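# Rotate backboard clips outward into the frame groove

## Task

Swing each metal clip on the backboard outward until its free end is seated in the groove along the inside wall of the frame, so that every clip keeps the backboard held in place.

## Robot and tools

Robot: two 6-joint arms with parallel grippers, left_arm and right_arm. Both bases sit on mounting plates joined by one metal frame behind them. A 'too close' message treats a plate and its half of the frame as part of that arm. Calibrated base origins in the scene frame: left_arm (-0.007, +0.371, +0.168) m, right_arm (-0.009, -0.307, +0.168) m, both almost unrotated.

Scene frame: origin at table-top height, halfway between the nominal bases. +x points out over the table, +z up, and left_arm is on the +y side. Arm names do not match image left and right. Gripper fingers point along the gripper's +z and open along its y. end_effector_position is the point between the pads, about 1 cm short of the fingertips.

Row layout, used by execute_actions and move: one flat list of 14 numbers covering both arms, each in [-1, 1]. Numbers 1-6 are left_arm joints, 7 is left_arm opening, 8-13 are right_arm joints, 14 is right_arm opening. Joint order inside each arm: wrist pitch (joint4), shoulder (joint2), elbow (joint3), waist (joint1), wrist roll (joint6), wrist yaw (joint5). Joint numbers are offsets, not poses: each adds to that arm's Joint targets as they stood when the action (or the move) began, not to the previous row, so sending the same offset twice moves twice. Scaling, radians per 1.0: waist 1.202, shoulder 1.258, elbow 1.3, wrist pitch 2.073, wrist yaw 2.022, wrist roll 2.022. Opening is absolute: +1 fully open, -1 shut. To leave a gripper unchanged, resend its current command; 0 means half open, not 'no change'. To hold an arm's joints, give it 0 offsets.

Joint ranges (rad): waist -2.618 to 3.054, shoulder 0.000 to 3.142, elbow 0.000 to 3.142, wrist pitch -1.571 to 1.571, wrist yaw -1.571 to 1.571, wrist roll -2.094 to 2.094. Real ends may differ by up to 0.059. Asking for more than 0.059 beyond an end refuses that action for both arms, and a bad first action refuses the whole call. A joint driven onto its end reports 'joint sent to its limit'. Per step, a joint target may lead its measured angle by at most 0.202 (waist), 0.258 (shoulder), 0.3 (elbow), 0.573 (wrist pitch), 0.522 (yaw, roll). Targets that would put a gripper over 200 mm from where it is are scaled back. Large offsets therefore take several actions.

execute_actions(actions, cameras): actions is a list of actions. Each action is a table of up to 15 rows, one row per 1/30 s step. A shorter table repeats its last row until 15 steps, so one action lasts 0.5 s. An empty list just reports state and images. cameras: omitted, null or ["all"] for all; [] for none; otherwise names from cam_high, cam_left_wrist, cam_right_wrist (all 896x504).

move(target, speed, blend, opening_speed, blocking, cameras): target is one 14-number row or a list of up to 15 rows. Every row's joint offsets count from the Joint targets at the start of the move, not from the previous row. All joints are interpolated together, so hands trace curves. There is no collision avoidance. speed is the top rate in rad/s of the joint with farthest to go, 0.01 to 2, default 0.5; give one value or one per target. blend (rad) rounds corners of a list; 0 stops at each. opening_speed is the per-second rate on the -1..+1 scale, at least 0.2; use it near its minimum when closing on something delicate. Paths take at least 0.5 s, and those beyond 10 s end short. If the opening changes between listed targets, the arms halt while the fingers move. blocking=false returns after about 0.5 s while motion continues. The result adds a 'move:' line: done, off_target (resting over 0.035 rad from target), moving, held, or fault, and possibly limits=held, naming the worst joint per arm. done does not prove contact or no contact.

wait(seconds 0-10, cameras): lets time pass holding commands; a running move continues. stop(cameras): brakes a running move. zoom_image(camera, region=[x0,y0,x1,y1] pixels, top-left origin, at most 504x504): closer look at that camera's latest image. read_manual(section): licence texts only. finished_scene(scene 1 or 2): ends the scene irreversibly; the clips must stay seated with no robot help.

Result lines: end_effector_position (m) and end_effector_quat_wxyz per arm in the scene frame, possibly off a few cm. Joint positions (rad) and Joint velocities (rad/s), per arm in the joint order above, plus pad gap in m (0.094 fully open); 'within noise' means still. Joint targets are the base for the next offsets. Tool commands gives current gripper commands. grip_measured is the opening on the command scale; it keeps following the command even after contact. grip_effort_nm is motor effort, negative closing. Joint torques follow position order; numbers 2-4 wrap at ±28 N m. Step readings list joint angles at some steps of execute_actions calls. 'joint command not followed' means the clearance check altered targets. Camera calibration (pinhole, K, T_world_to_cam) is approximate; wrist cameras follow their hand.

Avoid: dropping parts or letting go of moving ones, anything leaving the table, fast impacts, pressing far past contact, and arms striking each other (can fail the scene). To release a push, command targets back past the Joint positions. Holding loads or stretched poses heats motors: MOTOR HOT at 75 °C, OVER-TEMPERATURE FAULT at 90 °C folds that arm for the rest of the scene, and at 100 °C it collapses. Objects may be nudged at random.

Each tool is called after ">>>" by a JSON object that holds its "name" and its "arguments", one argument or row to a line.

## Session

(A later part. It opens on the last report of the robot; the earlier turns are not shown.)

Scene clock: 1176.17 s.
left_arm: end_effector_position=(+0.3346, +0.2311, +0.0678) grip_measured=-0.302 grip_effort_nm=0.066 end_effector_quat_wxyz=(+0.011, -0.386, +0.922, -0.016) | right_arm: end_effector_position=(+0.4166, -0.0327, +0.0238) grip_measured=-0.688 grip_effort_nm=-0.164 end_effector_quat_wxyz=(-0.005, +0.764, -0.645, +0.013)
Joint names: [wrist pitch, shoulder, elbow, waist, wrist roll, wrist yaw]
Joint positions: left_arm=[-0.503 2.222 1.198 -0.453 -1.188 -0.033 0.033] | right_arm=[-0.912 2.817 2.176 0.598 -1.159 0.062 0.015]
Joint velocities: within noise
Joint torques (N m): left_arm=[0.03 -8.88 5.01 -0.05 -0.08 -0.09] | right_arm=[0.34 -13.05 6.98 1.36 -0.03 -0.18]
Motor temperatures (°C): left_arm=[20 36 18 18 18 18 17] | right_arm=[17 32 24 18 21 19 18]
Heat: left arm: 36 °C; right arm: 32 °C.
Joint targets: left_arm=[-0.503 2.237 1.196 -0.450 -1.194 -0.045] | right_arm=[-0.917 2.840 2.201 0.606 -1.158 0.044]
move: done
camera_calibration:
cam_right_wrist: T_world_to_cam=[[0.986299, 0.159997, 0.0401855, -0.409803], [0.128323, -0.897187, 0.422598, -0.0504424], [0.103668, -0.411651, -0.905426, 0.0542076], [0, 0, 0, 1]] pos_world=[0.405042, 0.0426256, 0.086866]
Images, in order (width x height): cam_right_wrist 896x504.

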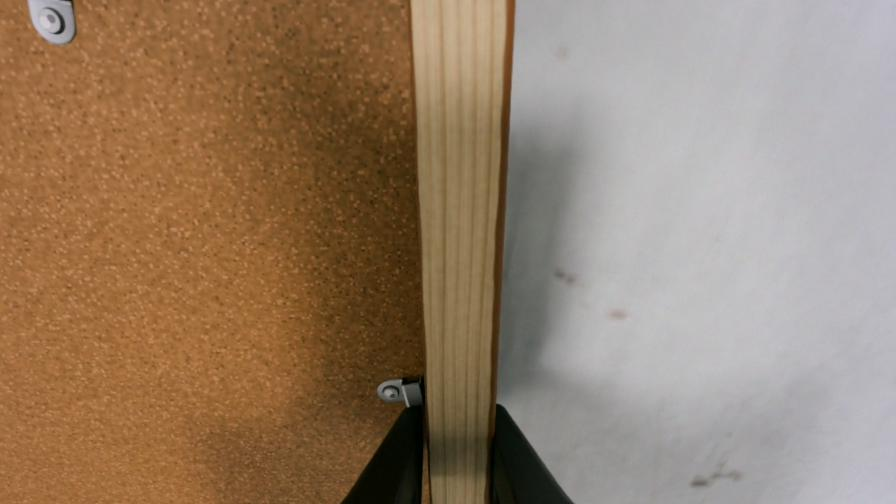

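>>> {"name": "move", "arguments": {
  "target": [
    [0,0,0,0,0,0,-0.3,0,0,0,0,0,0,-0.4],
    [0,0,0,0,0,0,-0.3,0,-0.12,0,0,0,0,-0.4],
    [0,0,0,0,0,0,-0.3,0.0323,-0.5477,-0.5677,0.05,0.0396,0,-0.4]
  ],
  "speed": [0.5,0.4,0.8],
  "blend": [0,0.04,0]
}}

>>> {"name": "zoom_image", "arguments": {
  "camera": "cam_right_wrist",
  "region": [200, 0, 700, 504]
}}

Scene clock: 1187.13 s.
left_arm: end_effector_position=(+0.3346, +0.2311, +0.0678) grip_measured=-0.302 grip_effort_nm=0.071 end_effector_quat_wxyz=(+0.011, -0.386, +0.922, -0.016) | right_arm: end_effector_position=(+0.3148, -0.0759, +0.1417) grip_measured=-0.402 grip_effort_nm=0.061 end_effector_quat_wxyz=(-0.002, +0.760, -0.650, +0.010)
Joint names: [wrist pitch, shoulder, elbow, waist, wrist roll, wrist yaw]
Joint positions: left_arm=[-0.503 2.222 1.198 -0.453 -1.188 -0.033 0.033] | right_arm=[-0.859 2.181 1.475 0.659 -1.086 0.059 0.028]
Joint velocities: within noise
Joint torques (N m): left_arm=[0.07 -8.95 4.81 -0.1 -0.05 -0.13] | right_arm=[0.46 -14.26 4.19 1.18 0.04 -0.15]
Motor temperatures (°C): left_arm=[20 36 18 18 18 18 17] | right_arm=[17 33 24 18 21 19 17]
Heat: left arm: 36 °C; right arm: 33 °C.
Joint targets: left_arm=[-0.503 2.237 1.196 -0.450 -1.194 -0.045] | right_arm=[-0.850 2.151 1.463 0.666 -1.078 0.044]
move: done
camera_calibration:
cam_left_wrist: T_world_to_cam=[[0.698772, -0.715261, 0.0109429, -0.0640525], [-0.655416, -0.634028, 0.410413, 0.3768], [-0.286614, -0.293957, -0.911834, 0.309802], [0, 0, 0, 1]] pos_world=[0.380512, 0.284156, 0.128545]
cam_right_wrist: T_world_to_cam=[[0.98847, 0.148097, 0.0315203, -0.307665], [0.121052, -0.897998, 0.423021, -0.123807], [0.0909531, -0.414328, -0.905572, 0.157535], [0, 0, 0, 1]] pos_world=[0.304777, -0.000343058, 0.20473]

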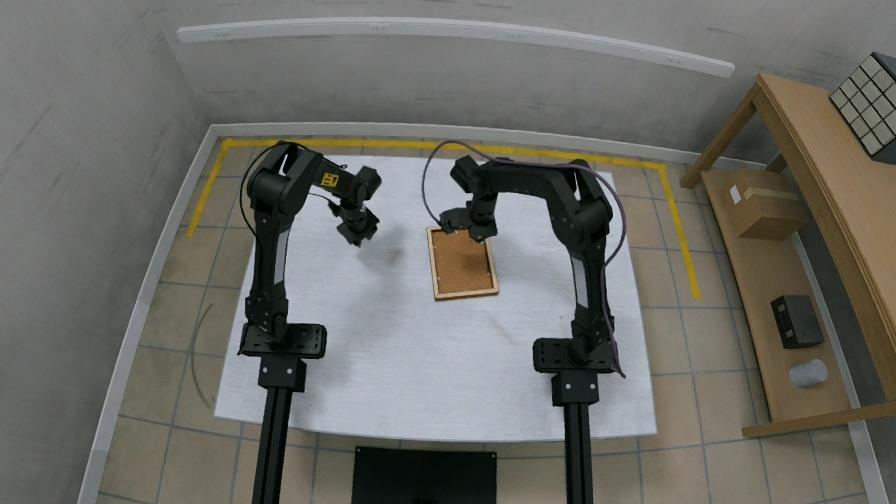

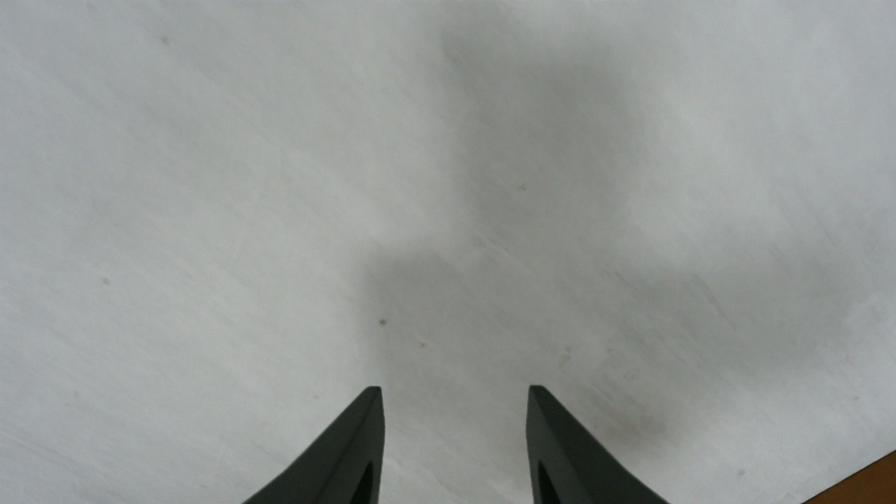

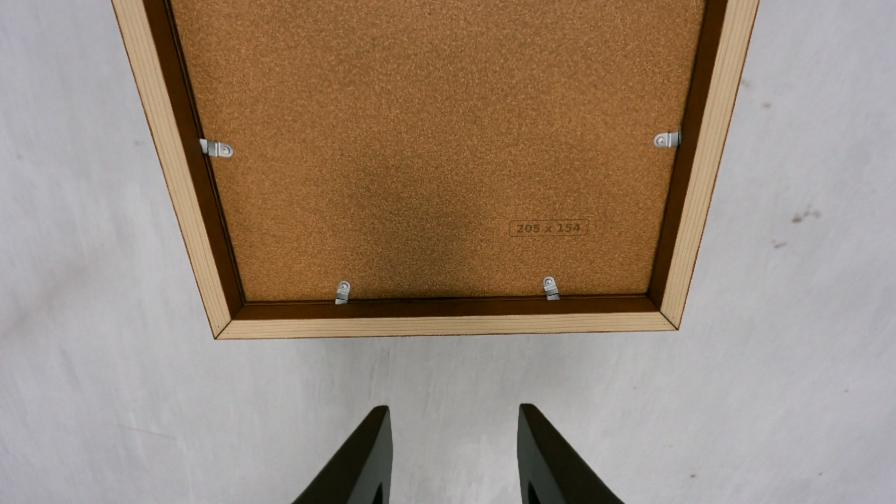

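Scaled by 1.000.

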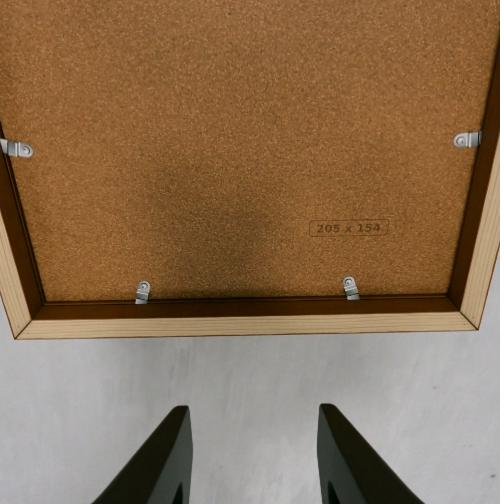

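>>> {"name": "zoom_image", "arguments": {
  "camera": "cam_right_wrist",
  "region": [180, 120, 380, 320]
}}

>>> {"name": "zoom_image", "arguments": {
  "camera": "cam_right_wrist",
  "region": [520, 110, 720, 310]
}}

Scaled by 2.520.

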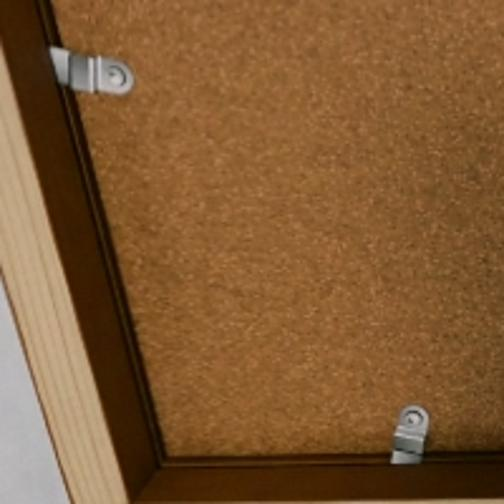

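Scaled by 2.520.

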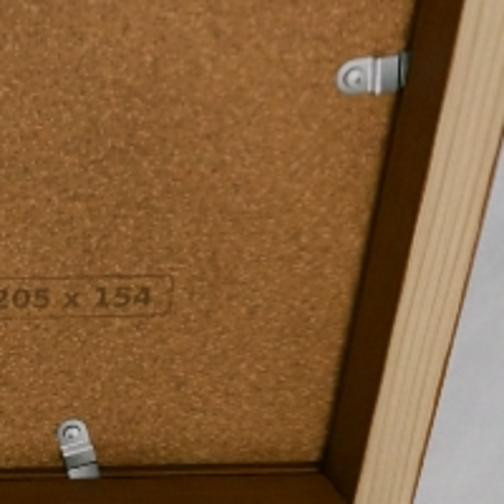

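>>> {"name": "move", "arguments": {
  "target": [0,0,0,0,0,0,-0.3,-0.096,0,0.175,0.13,0.075,0,-0.4],
  "speed": 0.6,
  "cameras": ["cam_right_wrist"]
}}

Scene clock: 1196.17 s.
left_arm: end_effector_position=(+0.3346, +0.2311, +0.0678) grip_measured=-0.302 grip_effort_nm=0.066 end_effector_quat_wxyz=(+0.011, -0.386, +0.922, -0.016) | right_arm: end_effector_position=(+0.2866, -0.0108, +0.1917) grip_measured=-0.402 grip_effort_nm=0.066 end_effector_quat_wxyz=(-0.015, +0.765, -0.644, +0.007)
Joint names: [wrist pitch, shoulder, elbow, waist, wrist roll, wrist yaw]
Joint positions: left_arm=[-0.503 2.222 1.198 -0.453 -1.188 -0.033 0.033] | right_arm=[-1.039 2.176 1.667 0.826 -0.935 0.052 0.028]
Joint velocities: within noise
Joint torques (N m): left_arm=[0.07 -8.94 5.03 -0.05 -0.05 -0.08] | right_arm=[0.33 -14.09 7.05 0.23 0.04 -0.09]
Motor temperatures (°C): left_arm=[20 36 18 18 18 18 17] | right_arm=[17 34 24 18 21 19 17]
Heat: left arm: 36 °C; right arm: 34 °C.
Joint targets: left_arm=[-0.503 2.237 1.196 -0.450 -1.194 -0.045] | right_arm=[-1.049 2.151 1.690 0.822 -0.927 0.044]
move: done
camera_calibration:
cam_right_wrist: T_world_to_cam=[[0.985539, 0.162311, 0.0486666, -0.293297], [0.129308, -0.906, 0.403044, -0.0816477], [0.10951, -0.390922, -0.913886, 0.228876], [0, 0, 0, 1]] pos_world=[0.27455, 0.0631051, 0.256348]
Images, in order (width x height): cam_right_wrist 896x504.

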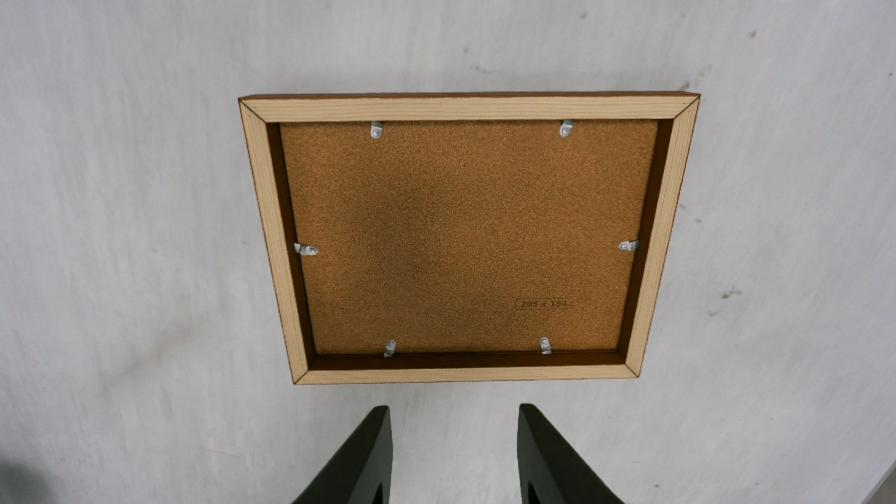

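>>> {"name": "zoom_image", "arguments": {
  "camera": "cam_right_wrist",
  "region": [350, 90, 470, 190]
}}

>>> {"name": "zoom_image", "arguments": {
  "camera": "cam_right_wrist",
  "region": [530, 90, 650, 190]
}}

Scaled by 4.200.

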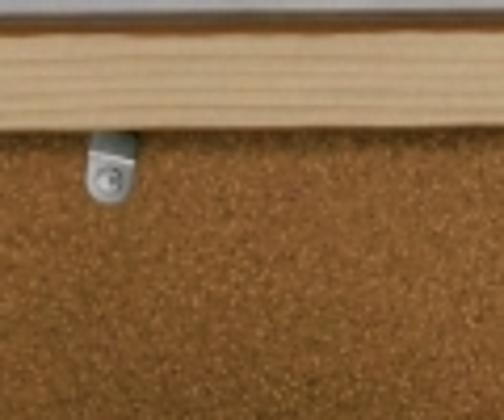

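Scaled by 4.200.

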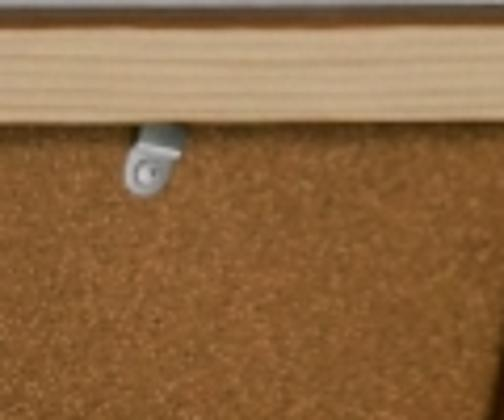

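>>> {"name": "finished_scene", "arguments": {
  "scene": 2
}}

The scene is finished: the task was done.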